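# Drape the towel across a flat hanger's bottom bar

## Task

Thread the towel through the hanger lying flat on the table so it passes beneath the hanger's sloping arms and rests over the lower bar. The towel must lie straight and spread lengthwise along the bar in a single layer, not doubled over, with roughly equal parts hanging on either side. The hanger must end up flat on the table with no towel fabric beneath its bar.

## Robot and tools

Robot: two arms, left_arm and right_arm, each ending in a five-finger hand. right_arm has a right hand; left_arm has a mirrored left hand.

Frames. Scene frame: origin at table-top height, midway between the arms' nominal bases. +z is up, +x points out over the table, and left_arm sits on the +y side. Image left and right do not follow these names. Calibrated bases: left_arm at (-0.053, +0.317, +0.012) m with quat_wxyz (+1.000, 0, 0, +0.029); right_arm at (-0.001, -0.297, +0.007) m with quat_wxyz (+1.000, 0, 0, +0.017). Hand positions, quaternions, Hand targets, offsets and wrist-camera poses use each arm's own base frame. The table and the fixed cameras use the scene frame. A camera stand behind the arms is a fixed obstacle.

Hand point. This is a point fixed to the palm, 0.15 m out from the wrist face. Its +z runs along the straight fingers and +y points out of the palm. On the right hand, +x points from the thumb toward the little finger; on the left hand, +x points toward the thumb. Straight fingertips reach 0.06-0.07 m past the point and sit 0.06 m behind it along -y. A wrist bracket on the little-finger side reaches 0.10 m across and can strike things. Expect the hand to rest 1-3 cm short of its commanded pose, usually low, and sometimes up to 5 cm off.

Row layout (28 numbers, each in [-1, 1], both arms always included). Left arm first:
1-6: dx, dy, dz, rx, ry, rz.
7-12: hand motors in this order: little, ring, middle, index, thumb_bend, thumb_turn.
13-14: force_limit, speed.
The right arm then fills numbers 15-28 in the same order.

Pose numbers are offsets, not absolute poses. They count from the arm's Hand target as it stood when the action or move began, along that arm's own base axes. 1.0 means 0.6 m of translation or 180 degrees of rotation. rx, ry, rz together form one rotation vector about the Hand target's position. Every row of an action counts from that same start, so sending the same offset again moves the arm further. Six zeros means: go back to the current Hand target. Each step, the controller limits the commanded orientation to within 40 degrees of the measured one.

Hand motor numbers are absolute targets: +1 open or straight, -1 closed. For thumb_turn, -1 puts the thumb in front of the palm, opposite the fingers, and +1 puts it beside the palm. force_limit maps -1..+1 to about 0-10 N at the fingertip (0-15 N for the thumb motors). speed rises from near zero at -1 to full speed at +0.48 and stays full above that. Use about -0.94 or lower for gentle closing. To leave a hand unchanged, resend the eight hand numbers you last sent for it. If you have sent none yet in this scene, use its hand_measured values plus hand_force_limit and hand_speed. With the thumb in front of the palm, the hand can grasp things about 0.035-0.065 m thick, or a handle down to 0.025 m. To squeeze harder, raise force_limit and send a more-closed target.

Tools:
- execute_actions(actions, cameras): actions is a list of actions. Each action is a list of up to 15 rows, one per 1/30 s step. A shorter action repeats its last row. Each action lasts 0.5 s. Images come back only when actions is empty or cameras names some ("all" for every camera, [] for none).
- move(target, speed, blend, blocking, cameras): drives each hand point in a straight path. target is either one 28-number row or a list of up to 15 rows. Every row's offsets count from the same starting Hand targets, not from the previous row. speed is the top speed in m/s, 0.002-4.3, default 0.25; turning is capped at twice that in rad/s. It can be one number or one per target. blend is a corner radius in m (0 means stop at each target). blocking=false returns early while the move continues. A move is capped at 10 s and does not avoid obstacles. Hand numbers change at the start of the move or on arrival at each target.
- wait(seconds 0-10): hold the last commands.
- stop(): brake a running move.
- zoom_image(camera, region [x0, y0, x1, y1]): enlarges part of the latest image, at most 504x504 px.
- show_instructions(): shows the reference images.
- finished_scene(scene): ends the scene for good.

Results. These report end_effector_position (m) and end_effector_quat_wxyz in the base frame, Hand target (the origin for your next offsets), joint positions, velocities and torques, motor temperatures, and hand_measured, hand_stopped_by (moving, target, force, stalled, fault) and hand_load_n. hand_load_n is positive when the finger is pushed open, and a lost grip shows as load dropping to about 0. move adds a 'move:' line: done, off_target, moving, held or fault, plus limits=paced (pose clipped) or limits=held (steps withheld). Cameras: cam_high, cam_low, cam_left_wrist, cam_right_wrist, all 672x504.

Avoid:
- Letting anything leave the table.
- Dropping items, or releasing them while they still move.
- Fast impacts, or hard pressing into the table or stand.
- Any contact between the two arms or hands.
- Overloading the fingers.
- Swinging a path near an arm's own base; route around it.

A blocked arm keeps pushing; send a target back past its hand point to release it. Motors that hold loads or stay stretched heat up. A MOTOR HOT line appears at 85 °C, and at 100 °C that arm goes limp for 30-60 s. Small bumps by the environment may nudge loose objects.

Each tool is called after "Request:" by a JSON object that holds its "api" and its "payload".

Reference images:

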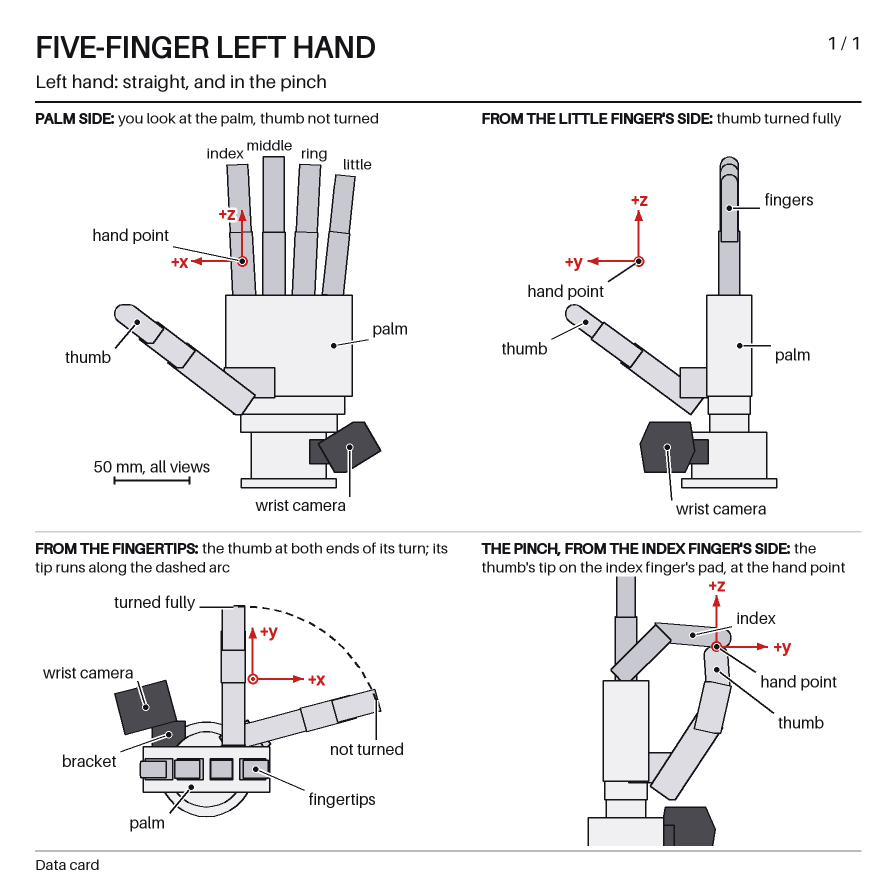

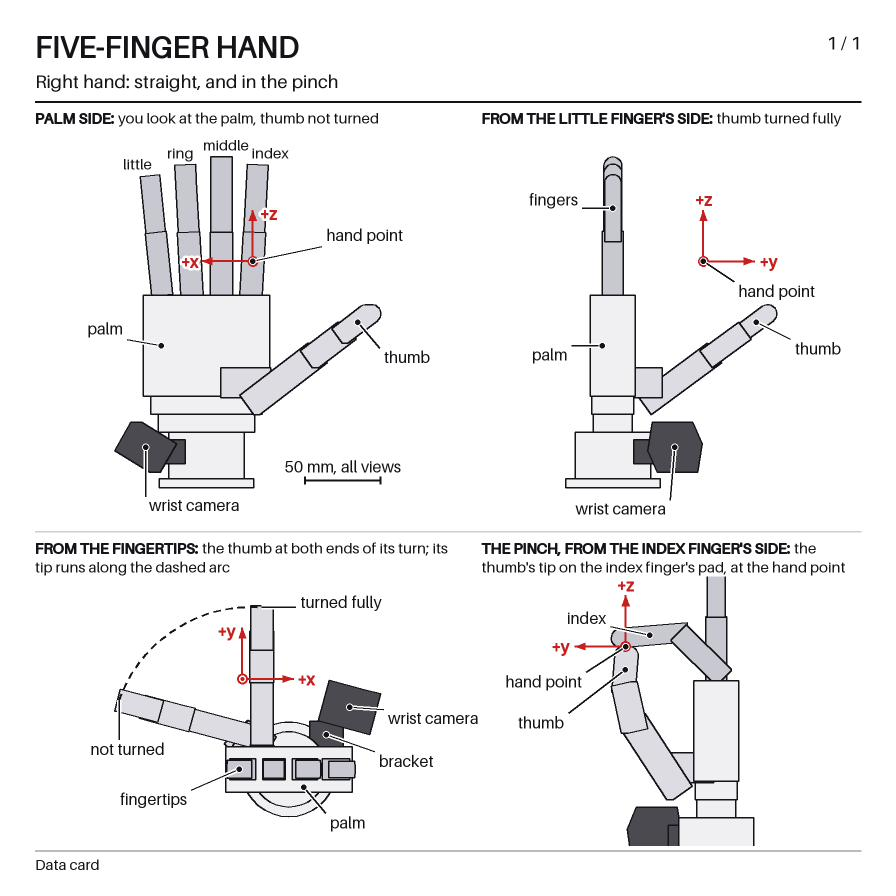

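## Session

Request:
{"api": "execute_actions", "payload": {"actions": []}}

Request:
{"api": "zoom_image", "payload": {"camera": "cam_high", "region": [180, 200, 500, 440]}}

Scene clock: 0.00 s.
left_arm: end_effector_position=(+0.7911, -0.2624, +0.2002) hand_measured=(+1.000, +1.000, +1.000, +1.000, +1.000, +1.000) hand_load_n=(+0.0, +0.0, +0.0, +0.0, +0.0, +0.0) hand_stopped_by=(target, target, target, target, target, target) hand_force_limit=0.00 hand_speed=-0.80 end_effector_quat_wxyz=(+0.461, +0.065, +0.883, +0.066) | right_arm: end_effector_position=(+0.0757, -0.4649, +0.1116) hand_measured=(+1.000, +1.000, +1.000, +1.000, +1.000, +1.000) hand_load_n=(+0.0, +0.0, +0.0, +0.0, +0.0, -0.5) hand_stopped_by=(target, target, target, target, target, target) hand_force_limit=0.00 hand_speed=-0.80 end_effector_quat_wxyz=(+0.025, +0.757, +0.652, -0.044)
Joint positions: left_arm=[-0.481 2.167 2.077 -0.589 -0.445 1.453] | right_arm=[-1.502 1.454 1.085 -1.109 0.041 1.786]
Joint velocities: within noise
Joint torques (N m): no reading
Motor temperatures (°C): left_arm=[21 20 25 22 24 21] | right_arm=[24 23 25 21 20 22]
Heat: left arm: hottest elbow 25 °C; right arm: hottest elbow 25 °C.
Hand target: left_arm +0.7982, -0.2655, +0.2465; +0.494, +0.055, +0.866, +0.055 | right_arm +0.0754, -0.4810, +0.1322; +0.045, +0.758, +0.648, -0.062
camera_calibration:
cam_left_wrist: T_world_to_cam=[[-0.262781, -0.894044, -0.362811, 0.0406461], [-0.880244, 0.376128, -0.289306, 0.847875], [0.395116, 0.243338, -0.885816, 0.040456], [0, 0, 0, 1]] pos_world=[0.741033, -0.292415, 0.295879]
cam_right_wrist: T_world_to_cam=[[0.986493, 0.158676, -0.0406591, 0.000311981], [0.154259, -0.816452, 0.556427, -0.447636], [0.0550956, -0.555184, -0.829901, -0.053434], [0, 0, 0, 1]] pos_world=[0.071688, -0.395188, 0.204745]

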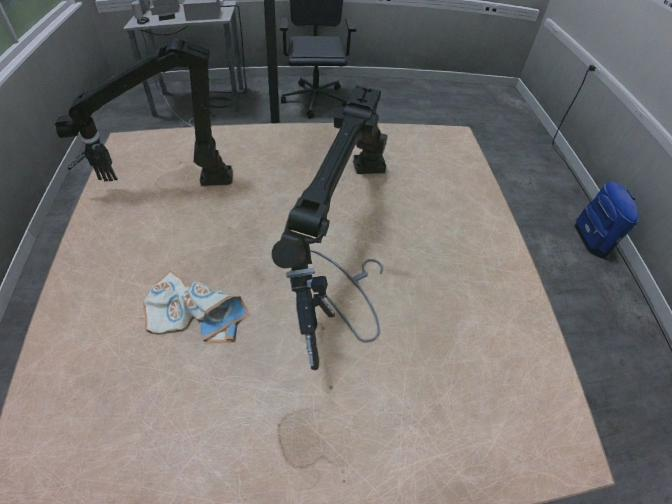

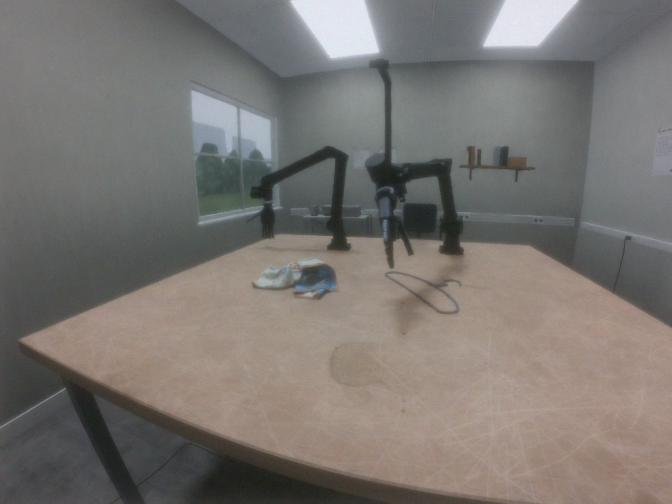

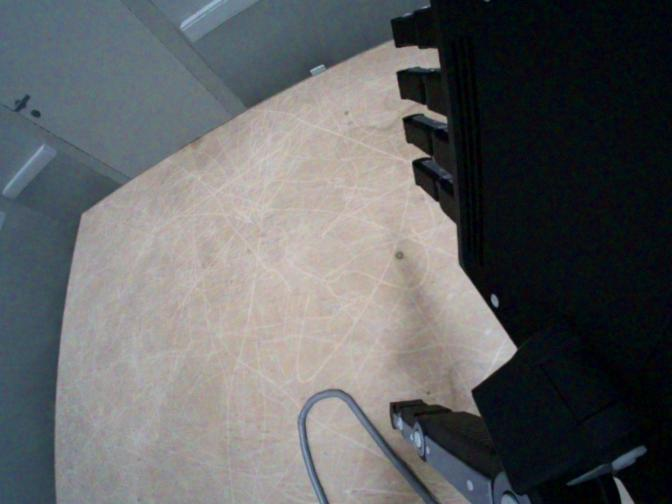

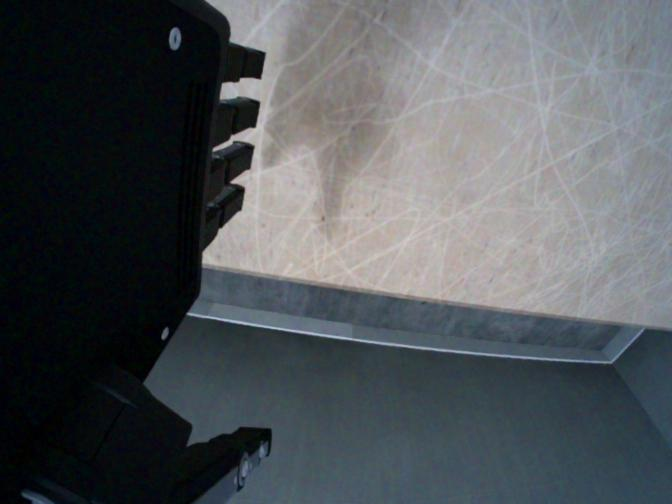

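Scaled by 1.575 from the camera's 672x504 image, which has a finer 960x720 frame.

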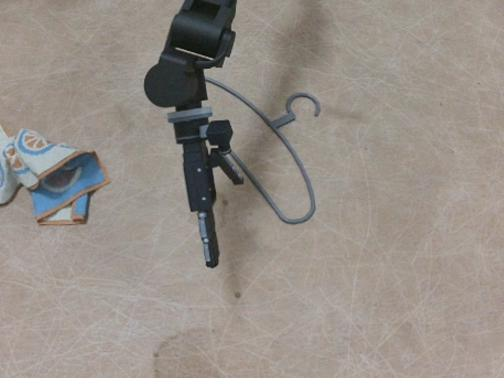

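Request:
{"api": "zoom_image", "payload": {"camera": "cam_high", "region": [130, 255, 260, 355]}}

Request:
{"api": "zoom_image", "payload": {"camera": "cam_low", "region": [240, 240, 360, 320]}}

Request:
{"api": "zoom_image", "payload": {"camera": "cam_high", "region": [270, 230, 400, 360]}}

Scaled by 3.877 from the camera's 672x504 image, which has a finer 960x720 frame.

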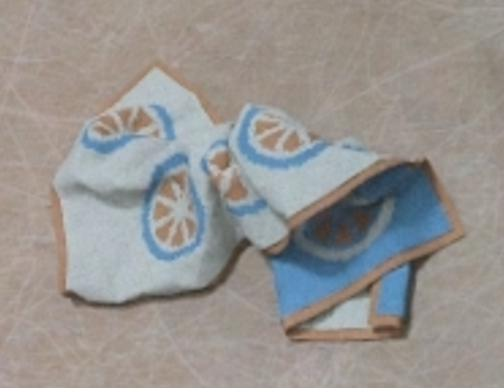

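Scaled by 4.200 from the camera's 672x504 image, which has a finer 960x720 frame.

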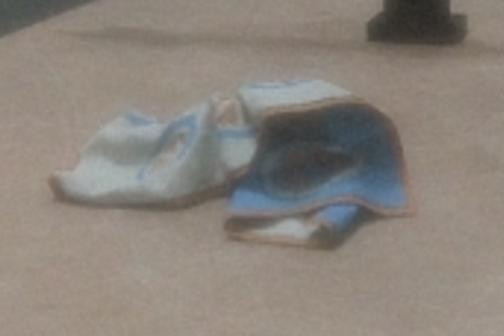

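Scaled by 3.877 from the camera's 672x504 image, which has a finer 960x720 frame.

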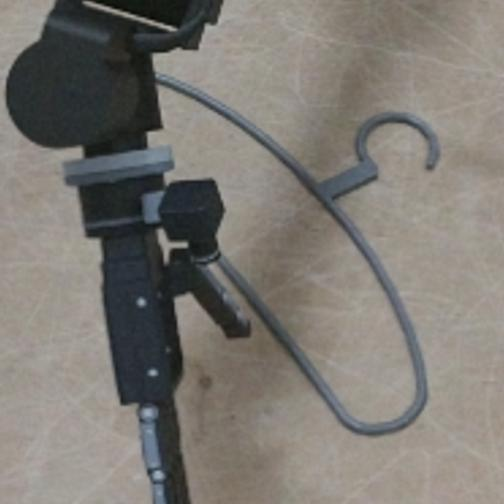

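Request:
{"api": "move", "payload": {"target": [[0,0,0,0,0,0,1,1,1,1,1,1,0,-0.8,0.55,0.6,0.3,0,0,0.5,1,1,1,1,1,1,0,-0.8]], "speed": 0.4}}

Request:
{"api": "move", "payload": {"target": [[0,0,0,0,0,0,1,1,1,1,1,1,0,-0.8,0,0,0,-0.22,-0.119,0.508,1,1,1,1,1,1,0,-0.8]], "speed": 0.5, "cameras": ["all"]}}

Scene clock: 7.57 s.
left_arm: end_effector_position=(+0.7911, -0.2624, +0.2002) hand_measured=(+1.000, +1.000, +1.000, +1.000, +1.000, +1.000) hand_load_n=(+0.0, +0.0, +0.0, +0.0, +0.0, +0.0) hand_stopped_by=(target, target, target, target, target, target) hand_force_limit=0.00 hand_speed=-0.80 end_effector_quat_wxyz=(+0.461, +0.065, +0.883, +0.066) | right_arm: end_effector_position=(+0.3917, -0.1161, +0.2824) hand_measured=(+1.000, +1.000, +1.000, +1.000, +1.000, +1.000) hand_load_n=(+0.0, +0.0, +0.0, +0.0, +0.0, +0.0) hand_stopped_by=(target, target, target, target, target, target) hand_force_limit=0.00 hand_speed=-0.80 end_effector_quat_wxyz=(+0.044, +0.087, +0.995, -0.002)
Joint positions: left_arm=[-0.481 2.167 2.077 -0.589 -0.445 1.453] | right_arm=[-0.464 1.304 1.39 -1.574 -0.028 1.282]
Joint torques (N m): left_arm=[-0.56 -25.35 13.27 2.66 -0.34 -0.01] | right_arm=[0.67 -8.41 14.52 -0.13 -0.18 -0.14]
Heat: left arm: hottest elbow 26 °C; right arm: hottest elbow 26 °C.
Hand target: left_arm +0.7982, -0.2655, +0.2465; +0.494, +0.055, +0.866, +0.055 | right_arm +0.4054, -0.1210, +0.3122; +0.076, +0.078, +0.994, -0.012
Off the commanded pose: left_arm 0.047 m, 5 deg | right_arm 0.033 m, 4 deg.
move: off_target (left_arm, right_arm)

Scene clock: 10.77 s.
left_arm: end_effector_position=(+0.7911, -0.2624, +0.2002) hand_measured=(+1.000, +1.000, +1.000, +1.000, +1.000, +1.000) hand_load_n=(+0.0, +0.0, +0.0, +0.0, +0.0, +0.0) hand_stopped_by=(target, target, target, target, target, target) hand_force_limit=0.00 hand_speed=-0.80 end_effector_quat_wxyz=(+0.461, +0.065, +0.883, +0.066) | right_arm: end_effector_position=(+0.4006, -0.1207, +0.2980) hand_measured=(+1.000, +1.000, +1.000, +1.000, +1.000, +1.000) hand_load_n=(+0.0, +0.0, +0.0, +0.0, +0.0, -0.5) hand_stopped_by=(target, target, target, target, target, target) hand_force_limit=0.00 hand_speed=-0.80 end_effector_quat_wxyz=(-0.228, +0.665, -0.676, +0.219)
Joint positions: left_arm=[-0.481 2.167 2.077 -0.589 -0.445 1.453] | right_arm=[-0.433 1.192 1.304 -1.088 -0.262 -0.337]
Joint torques (N m): left_arm=[-0.56 -25.35 13.29 2.62 -0.34 0] | right_arm=[0.62 -9.58 9.81 2.14 -0.53 -0.14]
Heat: left arm: hottest elbow 27 °C; right arm: hottest elbow 26 °C.
Hand target: left_arm +0.7982, -0.2655, +0.2465; +0.494, +0.055, +0.866, +0.055 | right_arm +0.4054, -0.1210, +0.3122; -0.242, +0.664, -0.664, +0.242
Off the commanded pose: left_arm 0.047 m, 5 deg | right_arm 0.015 m, 3 deg.
move: off_target (left_arm, right_arm)
camera_calibration:
cam_left_wrist: T_world_to_cam=[[-0.262781, -0.894044, -0.362811, 0.0406461], [-0.880244, 0.376128, -0.289306, 0.847875], [0.395116, 0.243338, -0.885816, 0.040456], [0, 0, 0, 1]] pos_world=[0.741033, -0.292415, 0.295879]
cam_right_wrist: T_world_to_cam=[[-0.769804, -0.287577, -0.569825, 0.440117], [-0.491251, 0.836935, 0.241274, 0.231553], [0.407522, 0.46566, -0.785548, 0.24329], [0, 0, 0, 1]] pos_world=[0.353409, -0.180518, 0.386038]

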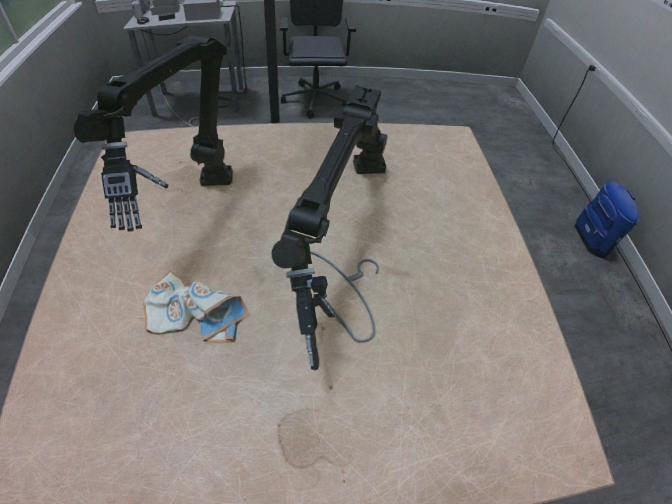

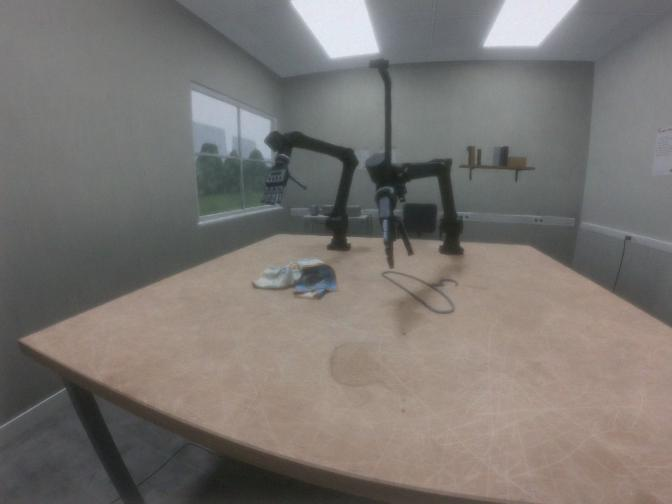

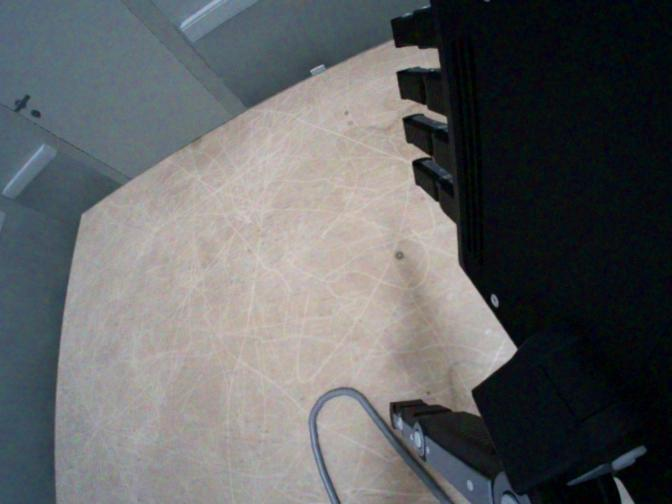

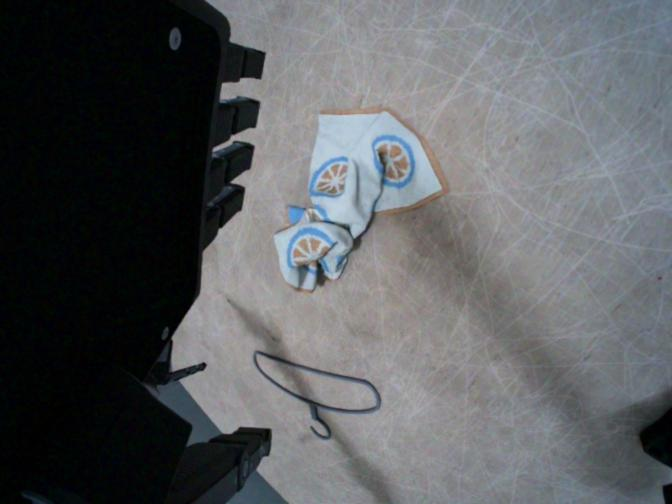

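Request:
{"api": "zoom_image", "payload": {"camera": "cam_right_wrist", "region": [260, 90, 460, 300]}}

Request:
{"api": "zoom_image", "payload": {"camera": "cam_right_wrist", "region": [230, 330, 430, 460]}}

Scaled by 2.400 from the camera's 672x504 image, which has a finer 960x720 frame.

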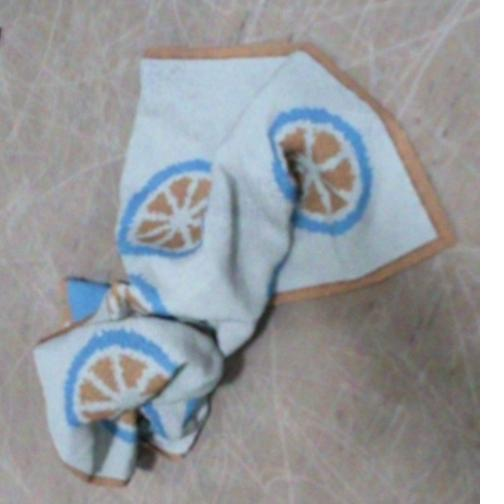

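Scaled by 2.520 from the camera's 672x504 image, which has a finer 960x720 frame.

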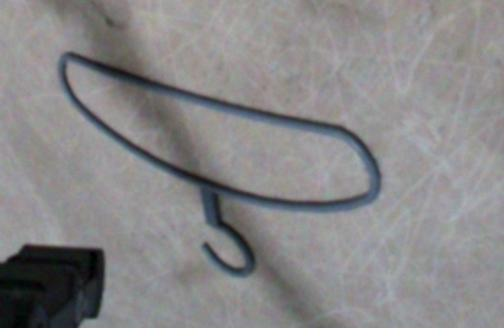

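Request:
{"api": "move", "payload": {"target": [[0,0,0,0,0,0,1,1,1,1,1,1,0,-0.8,0.258,-0.098,-0.2,-0.0969,-0.1154,-0.4376,0.3,0.3,0,0,0.35,-1,0.2,0.2]], "speed": 0.3, "cameras": ["all"]}}

Request:
{"api": "zoom_image", "payload": {"camera": "cam_high", "region": [110, 225, 270, 365]}}

Request:
{"api": "zoom_image", "payload": {"camera": "cam_right_wrist", "region": [220, 120, 620, 420]}}

Scene clock: 22.80 s.
left_arm: end_effector_position=(+0.7911, -0.2624, +0.2002) hand_measured=(+1.000, +1.000, +1.000, +1.000, +1.000, +1.000) hand_load_n=(+0.0, +0.0, +0.5, +0.5, +0.0, +0.0) hand_stopped_by=(target, target, target, target, target, target) hand_force_limit=0.00 hand_speed=-0.80 end_effector_quat_wxyz=(+0.461, +0.065, +0.883, +0.066) | right_arm: end_effector_position=(+0.5369, -0.1782, +0.1600) hand_measured=(+0.300, +0.300, +0.000, +0.000, +0.350, -1.000) hand_load_n=(+0.0, +0.0, +0.0, +0.0, +0.0, +0.0) hand_stopped_by=(target, target, target, target, target, target) hand_force_limit=0.20 hand_speed=0.20 end_effector_quat_wxyz=(+0.020, -0.092, +0.845, -0.526)
Joint positions: left_arm=[-0.481 2.167 2.077 -0.589 -0.445 1.453] | right_arm=[-0.076 1.609 1.244 -0.79 1.061 1.032]
Joint torques (N m): left_arm=[-0.5 -25.35 13.29 2.63 -0.34 0] | right_arm=[1.03 -12.98 14.19 0.29 0.91 0.03]
Heat: left arm: hottest elbow 28 °C; right arm: hottest elbow 27 °C.
Hand target: left_arm +0.7982, -0.2655, +0.2465; +0.494, +0.055, +0.866, +0.055 | right_arm +0.5602, -0.1798, +0.1922; +0.046, -0.072, +0.840, -0.536
Off the commanded pose: left_arm 0.047 m, 5 deg | right_arm 0.040 m, 4 deg.
move: off_target (left_arm, right_arm)
camera_calibration:
cam_left_wrist: T_world_to_cam=[[-0.262781, -0.894044, -0.362811, 0.0406461], [-0.880244, 0.376128, -0.289306, 0.847875], [0.395116, 0.243338, -0.885816, 0.040456], [0, 0, 0, 1]] pos_world=[0.741033, -0.292415, 0.295879]
cam_right_wrist: T_world_to_cam=[[-0.429194, 0.363428, -0.826869, 0.424092], [0.722494, 0.68753, -0.0728324, -0.248], [0.542028, -0.628667, -0.557659, -0.197651], [0, 0, 0, 1]] pos_world=[0.468329, -0.107876, 0.222385]

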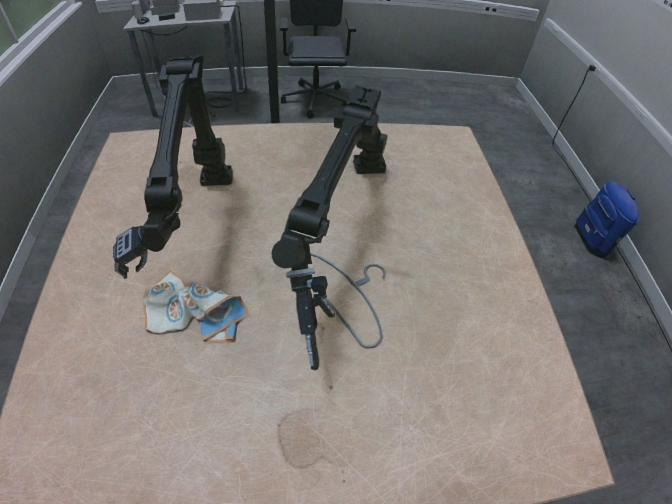

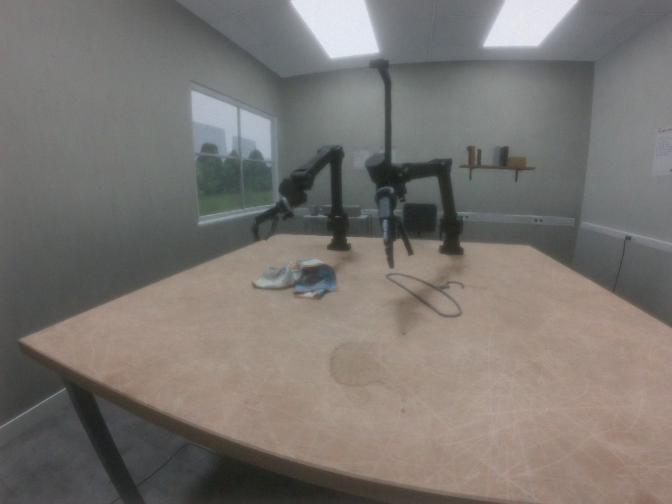

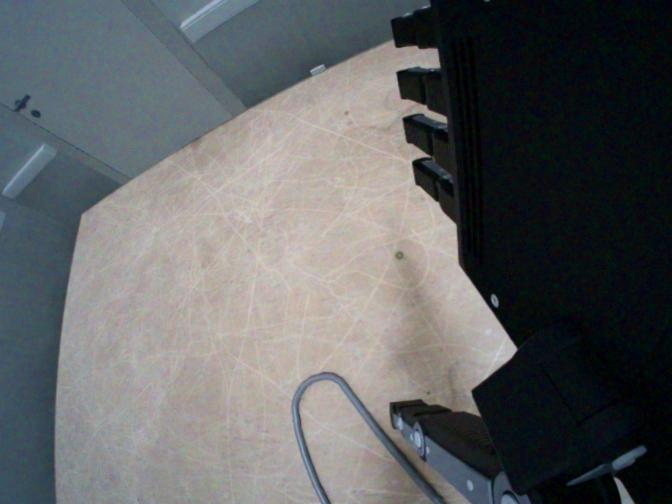

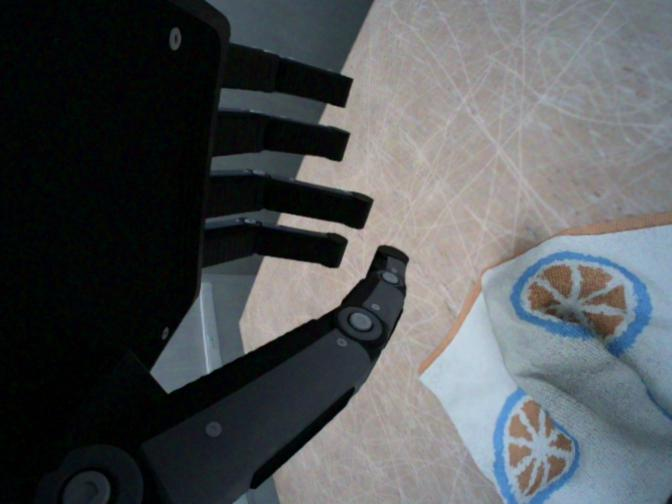

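Scaled by 3.150 from the camera's 672x504 image, which has a finer 960x720 frame.

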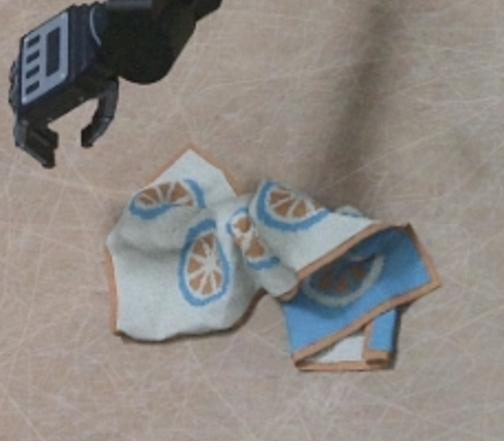

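Scaled by 1.260 from the camera's 672x504 image, which has a finer 960x720 frame.

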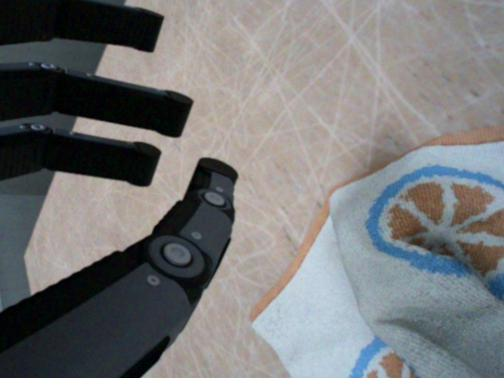

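Request:
{"api": "move", "payload": {"target": [[0,0,0,0,0,0,1,1,1,1,1,1,0,-0.8,0.045,-0.012,-0.18,0,0,0,0.3,0.3,0,0,0.35,-1,0.2,0.2]], "speed": 0.2, "cameras": ["cam_high","cam_right_wrist"]}}

Request:
{"api": "zoom_image", "payload": {"camera": "cam_right_wrist", "region": [220, 120, 620, 420]}}

Scene clock: 26.20 s.
left_arm: end_effector_position=(+0.7911, -0.2624, +0.2002) hand_measured=(+1.000, +1.000, +1.000, +1.000, +1.000, +1.000) hand_load_n=(+0.0, +0.0, +0.0, +0.0, +0.0, +0.0) hand_stopped_by=(target, target, target, target, target, target) hand_force_limit=0.00 hand_speed=-0.80 end_effector_quat_wxyz=(+0.461, +0.065, +0.883, +0.066) | right_arm: end_effector_position=(+0.5797, -0.1826, +0.0719) hand_measured=(+0.300, +0.300, +0.000, +0.000, +0.350, -1.000) hand_load_n=(+0.0, +0.0, +0.0, +0.0, +0.0, +0.0) hand_stopped_by=(target, target, target, target, target, target) hand_force_limit=0.20 hand_speed=0.20 end_effector_quat_wxyz=(+0.033, -0.082, +0.844, -0.529)
Joint positions: left_arm=[-0.481 2.167 2.077 -0.589 -0.445 1.453] | right_arm=[-0.077 1.802 1.236 -0.556 1.062 1.032]
Joint torques (N m): left_arm=[-0.5 -25.35 13.29 2.65 -0.34 0] | right_arm=[0.21 -15.68 8.36 1.59 0.72 -0.13]
Heat: left arm: hottest elbow 28 °C; right arm: hottest elbow 28 °C.
Hand target: left_arm +0.7982, -0.2655, +0.2465; +0.494, +0.055, +0.866, +0.055 | right_arm +0.5872, -0.1870, +0.0842; +0.046, -0.072, +0.840, -0.536
Off the commanded pose: left_arm 0.047 m, 5 deg | right_arm 0.015 m, 2 deg.
move: off_target (left_arm, right_arm)
camera_calibration:
cam_right_wrist: T_world_to_cam=[[-0.400429, 0.361025, -0.84221, 0.355295], [0.726082, 0.685693, -0.0512837, -0.286291], [0.558983, -0.632049, -0.536705, -0.284655], [0, 0, 0, 1]] pos_world=[0.509259, -0.111879, 0.131775]
Images, in order (width x height): cam_high 672x504, cam_right_wrist 672x504.

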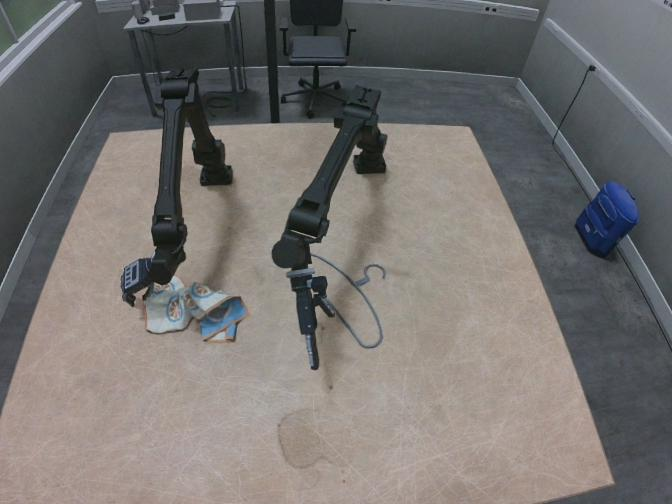

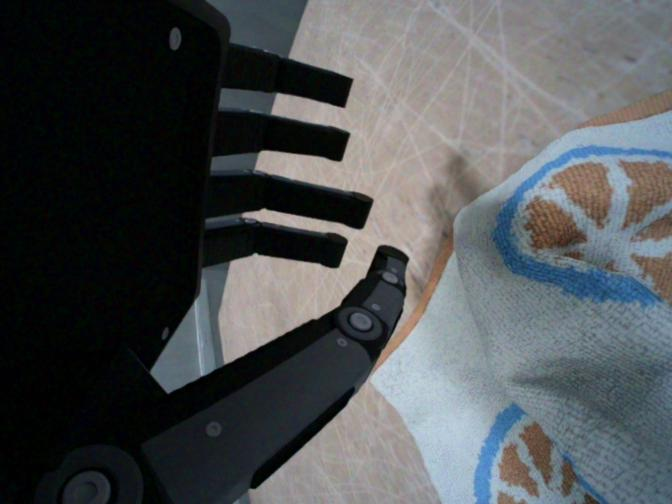

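Scaled by 1.260 from the camera's 672x504 image, which has a finer 960x720 frame.

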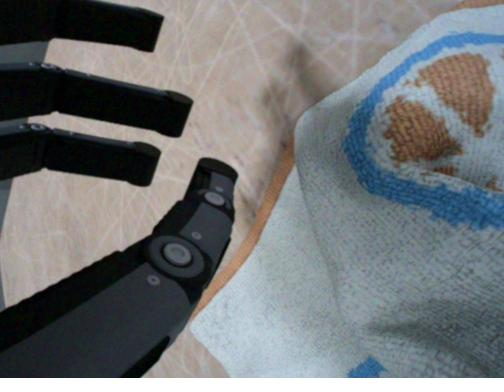

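Request:
{"api": "move", "payload": {"target": [[0,0,0,0,0,0,1,1,1,1,1,1,0,-0.8,0.018,-0.01,-0.08,0,0,0,0.3,0.3,0,0,0.35,-1,0.2,0.2],[0,0,0,0,0,0,1,1,1,1,1,1,0,-0.8,0.018,-0.01,-0.165,0,0,0,0.3,0.3,0,0,0.35,-1,0.2,0.2]], "speed": 0.1, "cameras": ["cam_high","cam_right_wrist"]}}

Request:
{"api": "zoom_image", "payload": {"camera": "cam_right_wrist", "region": [220, 120, 620, 420]}}

Scene clock: 29.43 s.
left_arm: end_effector_position=(+0.7911, -0.2624, +0.2002) hand_measured=(+1.000, +1.000, +1.000, +1.000, +1.000, +1.000) hand_load_n=(+0.0, +0.0, +0.0, +0.0, +0.0, +0.0) hand_stopped_by=(target, target, target, target, target, target) hand_force_limit=0.00 hand_speed=-0.80 end_effector_quat_wxyz=(+0.461, +0.065, +0.883, +0.066) | right_arm: end_effector_position=(+0.6036, -0.1885, +0.0173) hand_measured=(+0.300, +0.300, +0.000, +0.000, +0.348, -1.000) hand_load_n=(-0.5, +0.0, +0.0, +0.0, -5.5, -3.5) hand_stopped_by=(target, target, target, target, target, target) hand_force_limit=0.20 hand_speed=0.20 end_effector_quat_wxyz=(+0.059, -0.065, +0.834, -0.545)
Joint positions: left_arm=[-0.481 2.167 2.077 -0.589 -0.445 1.453] | right_arm=[-0.077 1.926 1.215 -0.319 1.088 1.006]
Joint torques (N m): left_arm=[-0.44 -25.35 13.27 2.65 -0.34 -0.01] | right_arm=[-0.03 -11.99 5.75 1.52 -0.11 -0.11]
Heat: left arm: hottest elbow 29 °C; right arm: hottest elbow 28 °C.
Hand target: left_arm +0.7982, -0.2655, +0.2465; +0.494, +0.055, +0.866, +0.055 | right_arm +0.5980, -0.1930, -0.0148; +0.046, -0.072, +0.840, -0.536
Off the commanded pose: left_arm 0.047 m, 5 deg | right_arm 0.033 m, 2 deg.
move: off_target (left_arm, right_arm)
camera_calibration:
cam_right_wrist: T_world_to_cam=[[-0.343907, 0.332263, -0.878254, 0.282091], [0.729637, 0.683293, -0.0272063, -0.305459], [0.591065, -0.650163, -0.47742, -0.35483], [0, 0, 0, 1]] pos_world=[0.529615, -0.115707, 0.0700336]
Images, in order (width x height): cam_high 672x504, cam_right_wrist 672x504.

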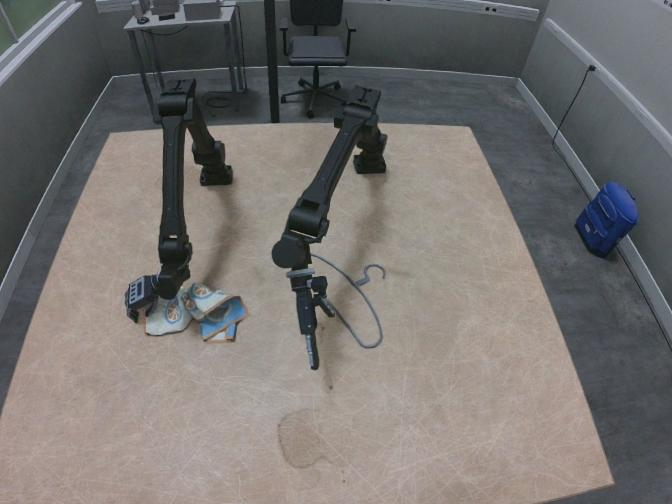

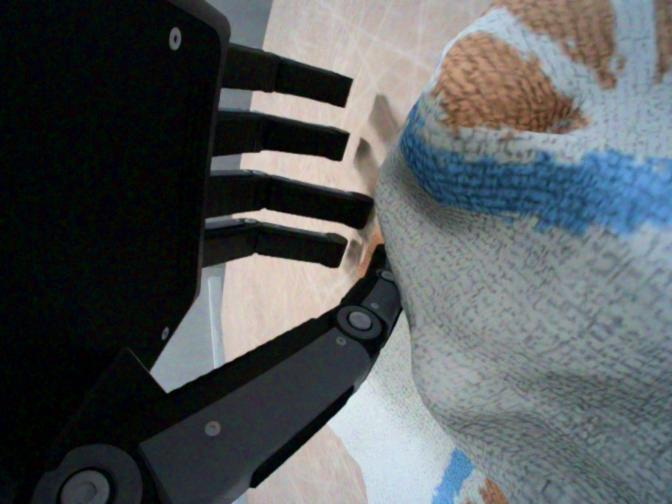

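Scaled by 1.260 from the camera's 672x504 image, which has a finer 960x720 frame.

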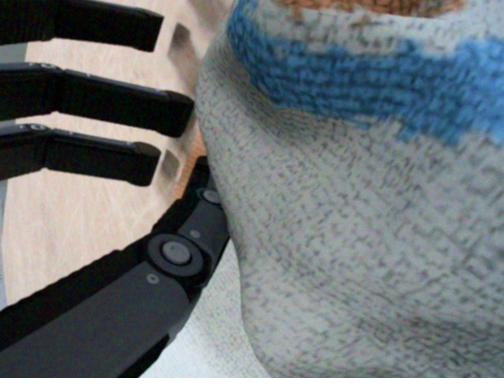

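Request:
{"api": "move", "payload": {"target": [[0,0,0,0,0,0,1,1,1,1,1,1,0,-0.8,0.0,-0.0,0.0,0,0,0,0.0,0.0,-0.2,-0.2,0.35,-1,0.2,-0.5]], "speed": 0.1, "cameras": ["cam_right_wrist"]}}

Request:
{"api": "zoom_image", "payload": {"camera": "cam_right_wrist", "region": [220, 120, 520, 420]}}

Scene clock: 30.77 s.
left_arm: end_effector_position=(+0.7911, -0.2624, +0.2002) hand_measured=(+1.000, +1.000, +1.000, +1.000, +1.000, +1.000) hand_load_n=(+0.0, +0.0, +0.0, +0.0, +0.5, +0.0) hand_stopped_by=(target, target, target, target, target, target) hand_force_limit=0.00 hand_speed=-0.80 end_effector_quat_wxyz=(+0.461, +0.065, +0.883, +0.066) | right_arm: end_effector_position=(+0.6036, -0.1885, +0.0173) hand_measured=(+0.000, +0.000, -0.200, -0.200, +0.348, -1.000) hand_load_n=(+0.0, +0.0, +0.0, +0.0, -5.5, -3.5) hand_stopped_by=(target, target, target, target, target, target) hand_force_limit=0.20 hand_speed=-0.50 end_effector_quat_wxyz=(+0.059, -0.065, +0.834, -0.545)
Joint positions: left_arm=[-0.481 2.167 2.077 -0.589 -0.445 1.453] | right_arm=[-0.077 1.926 1.215 -0.319 1.088 1.006]
Joint torques (N m): left_arm=[-0.56 -25.35 13.29 2.65 -0.35 0] | right_arm=[-0.03 -11.99 5.76 1.51 -0.13 -0.11]
Heat: left arm: hottest elbow 29 °C; right arm: hottest elbow 27 °C.
Hand target: left_arm +0.7982, -0.2655, +0.2465; +0.494, +0.055, +0.866, +0.055 | right_arm +0.5980, -0.1930, -0.0148; +0.046, -0.072, +0.840, -0.536
Off the commanded pose: left_arm 0.047 m, 5 deg | right_arm 0.033 m, 2 deg.
move: off_target (left_arm, right_arm)
camera_calibration:
cam_right_wrist: T_world_to_cam=[[-0.343907, 0.332263, -0.878254, 0.282091], [0.729637, 0.683293, -0.0272063, -0.305459], [0.591065, -0.650163, -0.47742, -0.35483], [0, 0, 0, 1]] pos_world=[0.529615, -0.115707, 0.0700336]
Images, in order (width x height): cam_right_wrist 672x504.

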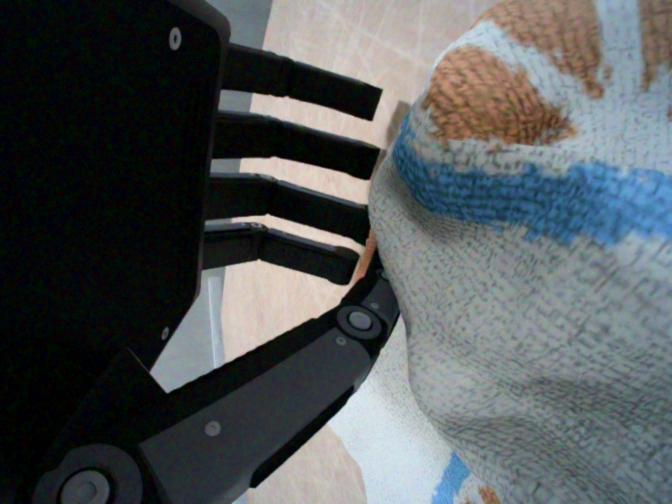

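Scaled by 1.680 from the camera's 672x504 image, which has a finer 960x720 frame.

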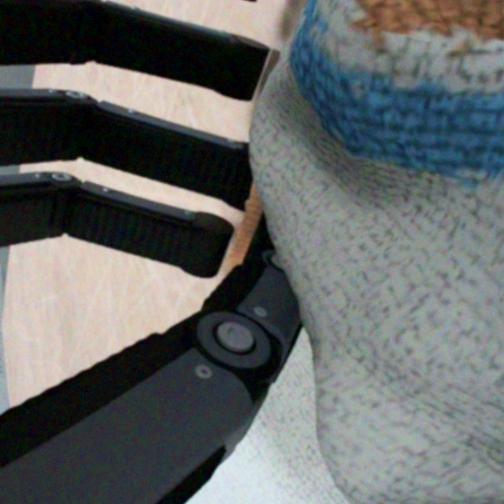

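Request:
{"api": "move", "payload": {"target": [[0,0,0,0,0,0,1,1,1,1,1,1,0,-0.8,0.0,-0.0,0.0,0,0,0,-0.35,-0.35,-0.42,-0.42,0.1,-1,0.1,-0.7]], "speed": 0.1, "cameras": ["cam_right_wrist"]}}

Request:
{"api": "zoom_image", "payload": {"camera": "cam_right_wrist", "region": [220, 120, 520, 420]}}

Scene clock: 32.23 s.
left_arm: end_effector_position=(+0.7911, -0.2624, +0.2002) hand_measured=(+1.000, +1.000, +1.000, +1.000, +1.000, +1.000) hand_load_n=(+0.0, +0.0, +0.0, +0.0, +0.0, +0.0) hand_stopped_by=(target, target, target, target, target, target) hand_force_limit=0.00 hand_speed=-0.80 end_effector_quat_wxyz=(+0.461, +0.065, +0.883, +0.066) | right_arm: end_effector_position=(+0.6041, -0.1886, +0.0167) hand_measured=(-0.350, -0.350, -0.274, -0.304, +0.302, -1.000) hand_load_n=(+0.0, +1.0, +12.5, +5.0, +10.0, -1.5) hand_stopped_by=(target, target, force, force, force, target) hand_force_limit=0.10 hand_speed=-0.70 end_effector_quat_wxyz=(+0.060, -0.065, +0.833, -0.546)
Joint positions: left_arm=[-0.481 2.167 2.077 -0.589 -0.445 1.453] | right_arm=[-0.077 1.928 1.215 -0.316 1.088 1.006]
Joint torques (N m): left_arm=[-0.44 -25.35 13.29 2.63 -0.34 0] | right_arm=[-0.09 -12.1 5.79 1.36 -0.13 -0.11]
Motor temperatures (°C): left_arm=[21 25 29 22 24 21] | right_arm=[24 23 27 21 21 22]
Heat: left arm: hottest elbow 29 °C; right arm: hottest elbow 27 °C.
Hand target: left_arm +0.7982, -0.2655, +0.2465; +0.494, +0.055, +0.866, +0.055 | right_arm +0.5980, -0.1930, -0.0148; +0.046, -0.072, +0.840, -0.536
Off the commanded pose: left_arm 0.047 m, 5 deg | right_arm 0.032 m, 2 deg.
move: off_target (left_arm, right_arm)
camera_calibration:
cam_right_wrist: T_world_to_cam=[[-0.342497, 0.33219, -0.878832, 0.280931], [0.729729, 0.683237, -0.0261316, -0.305833], [0.59177, -0.650259, -0.476415, -0.355921], [0, 0, 0, 1]] pos_world=[0.530017, -0.115807, 0.0693333]
Images, in order (width x height): cam_right_wrist 672x504.

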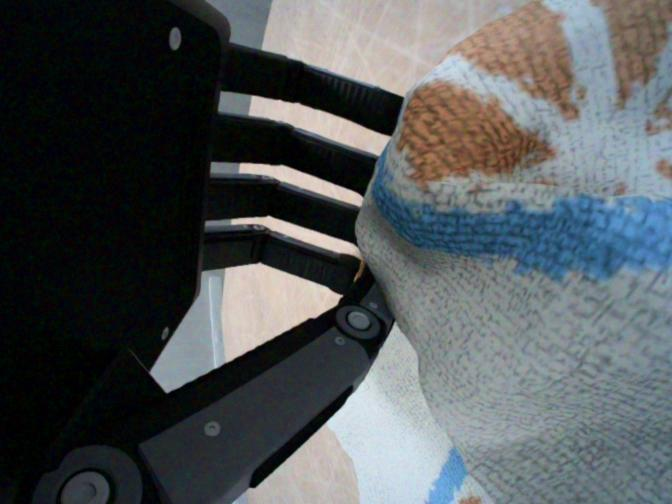

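Scaled by 1.680 from the camera's 672x504 image, which has a finer 960x720 frame.

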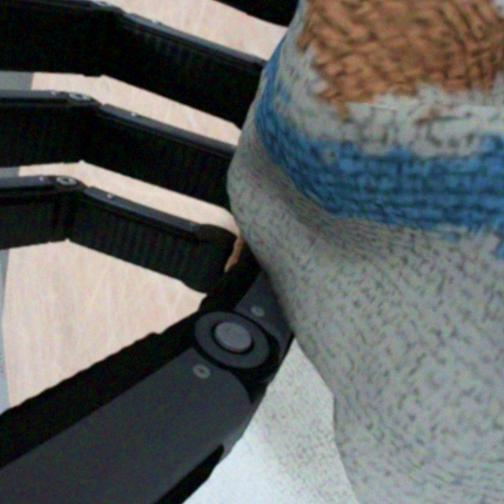

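Request:
{"api": "move", "payload": {"target": [[0,0,0,0,0,0,1,1,1,1,1,1,0,-0.8,0.0,0.0,0.45,0,0,0,-0.35,-0.35,-0.42,-0.42,0.1,-1,0.1,-0.7]], "speed": 0.15, "cameras": ["all"]}}

Request:
{"api": "zoom_image", "payload": {"camera": "cam_high", "region": [80, 205, 280, 365]}}

Scene clock: 36.40 s.
left_arm: end_effector_position=(+0.7911, -0.2624, +0.2002) hand_measured=(+1.000, +1.000, +1.000, +1.000, +1.000, +1.000) hand_load_n=(+0.5, +0.0, +0.0, +0.0, -0.5, +0.0) hand_stopped_by=(target, target, target, target, target, target) hand_force_limit=0.00 hand_speed=-0.80 end_effector_quat_wxyz=(+0.461, +0.065, +0.883, +0.066) | right_arm: end_effector_position=(+0.5806, -0.1860, +0.2128) hand_measured=(-0.350, -0.350, -0.274, -0.304, +0.302, -1.000) hand_load_n=(+0.0, +0.0, +11.5, +4.0, +12.5, +0.5) hand_stopped_by=(target, target, force, force, force, target) hand_force_limit=0.10 hand_speed=-0.70 end_effector_quat_wxyz=(+0.014, -0.099, +0.843, -0.529)
Joint positions: left_arm=[-0.481 2.167 2.077 -0.589 -0.445 1.453] | right_arm=[-0.082 1.683 1.479 -0.939 1.065 1.001]
Joint torques (N m): left_arm=[-0.56 -25.29 13.27 2.65 -0.34 0] | right_arm=[0.03 -15.79 15.08 0.29 0.39 -0.02]
Heat: left arm: hottest elbow 29 °C; right arm: hottest elbow 28 °C.
Hand target: left_arm +0.7982, -0.2655, +0.2465; +0.494, +0.055, +0.866, +0.055 | right_arm +0.5980, -0.1930, +0.2552; +0.046, -0.072, +0.840, -0.536
Off the commanded pose: left_arm 0.047 m, 5 deg | right_arm 0.046 m, 5 deg.
move: off_target (left_arm, right_arm)
camera_calibration:
cam_left_wrist: T_world_to_cam=[[-0.262781, -0.894044, -0.362811, 0.0406461], [-0.880244, 0.376128, -0.289306, 0.847875], [0.395116, 0.243338, -0.885816, 0.040456], [0, 0, 0, 1]] pos_world=[0.741033, -0.292415, 0.295879]
cam_right_wrist: T_world_to_cam=[[-0.443831, 0.35338, -0.823491, 0.495305], [0.717387, 0.690811, -0.0902008, -0.263165], [0.537001, -0.630796, -0.560113, -0.193645], [0, 0, 0, 1]] pos_world=[0.512611, -0.115384, 0.275678]

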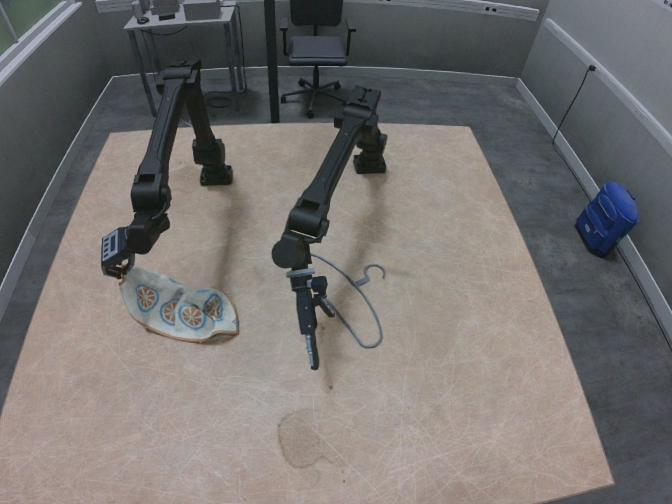

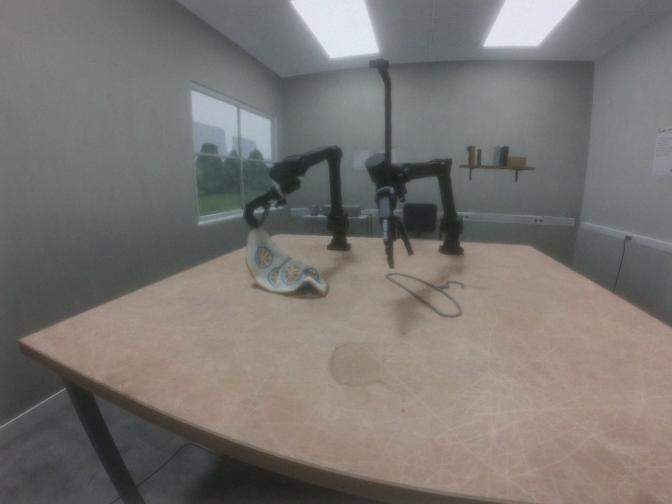

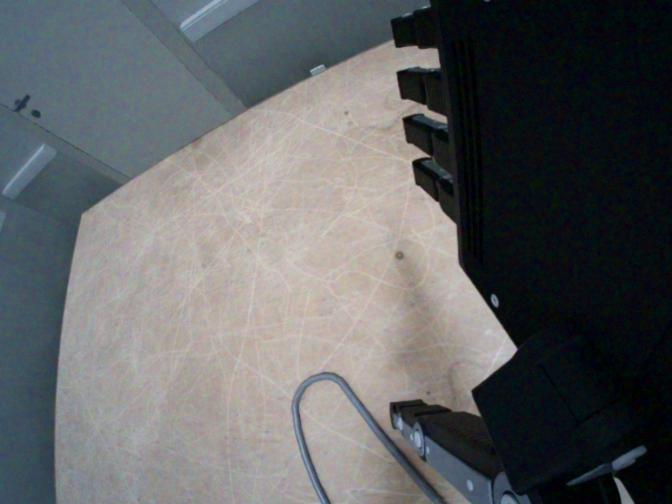

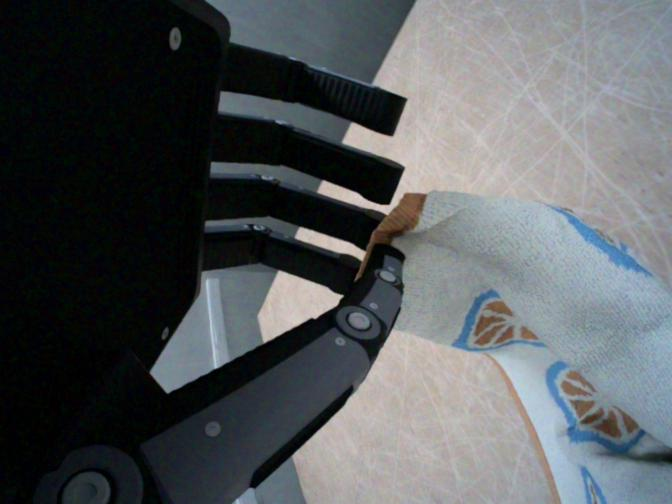

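Scaled by 2.520 from the camera's 672x504 image, which has a finer 960x720 frame.

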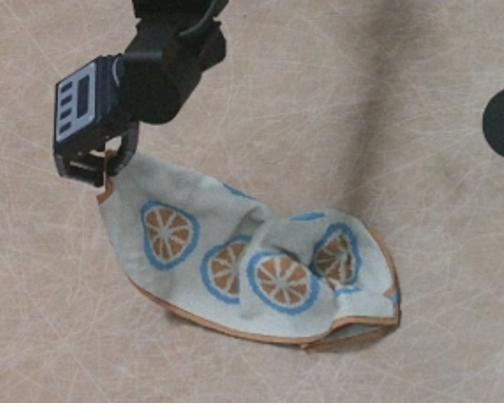

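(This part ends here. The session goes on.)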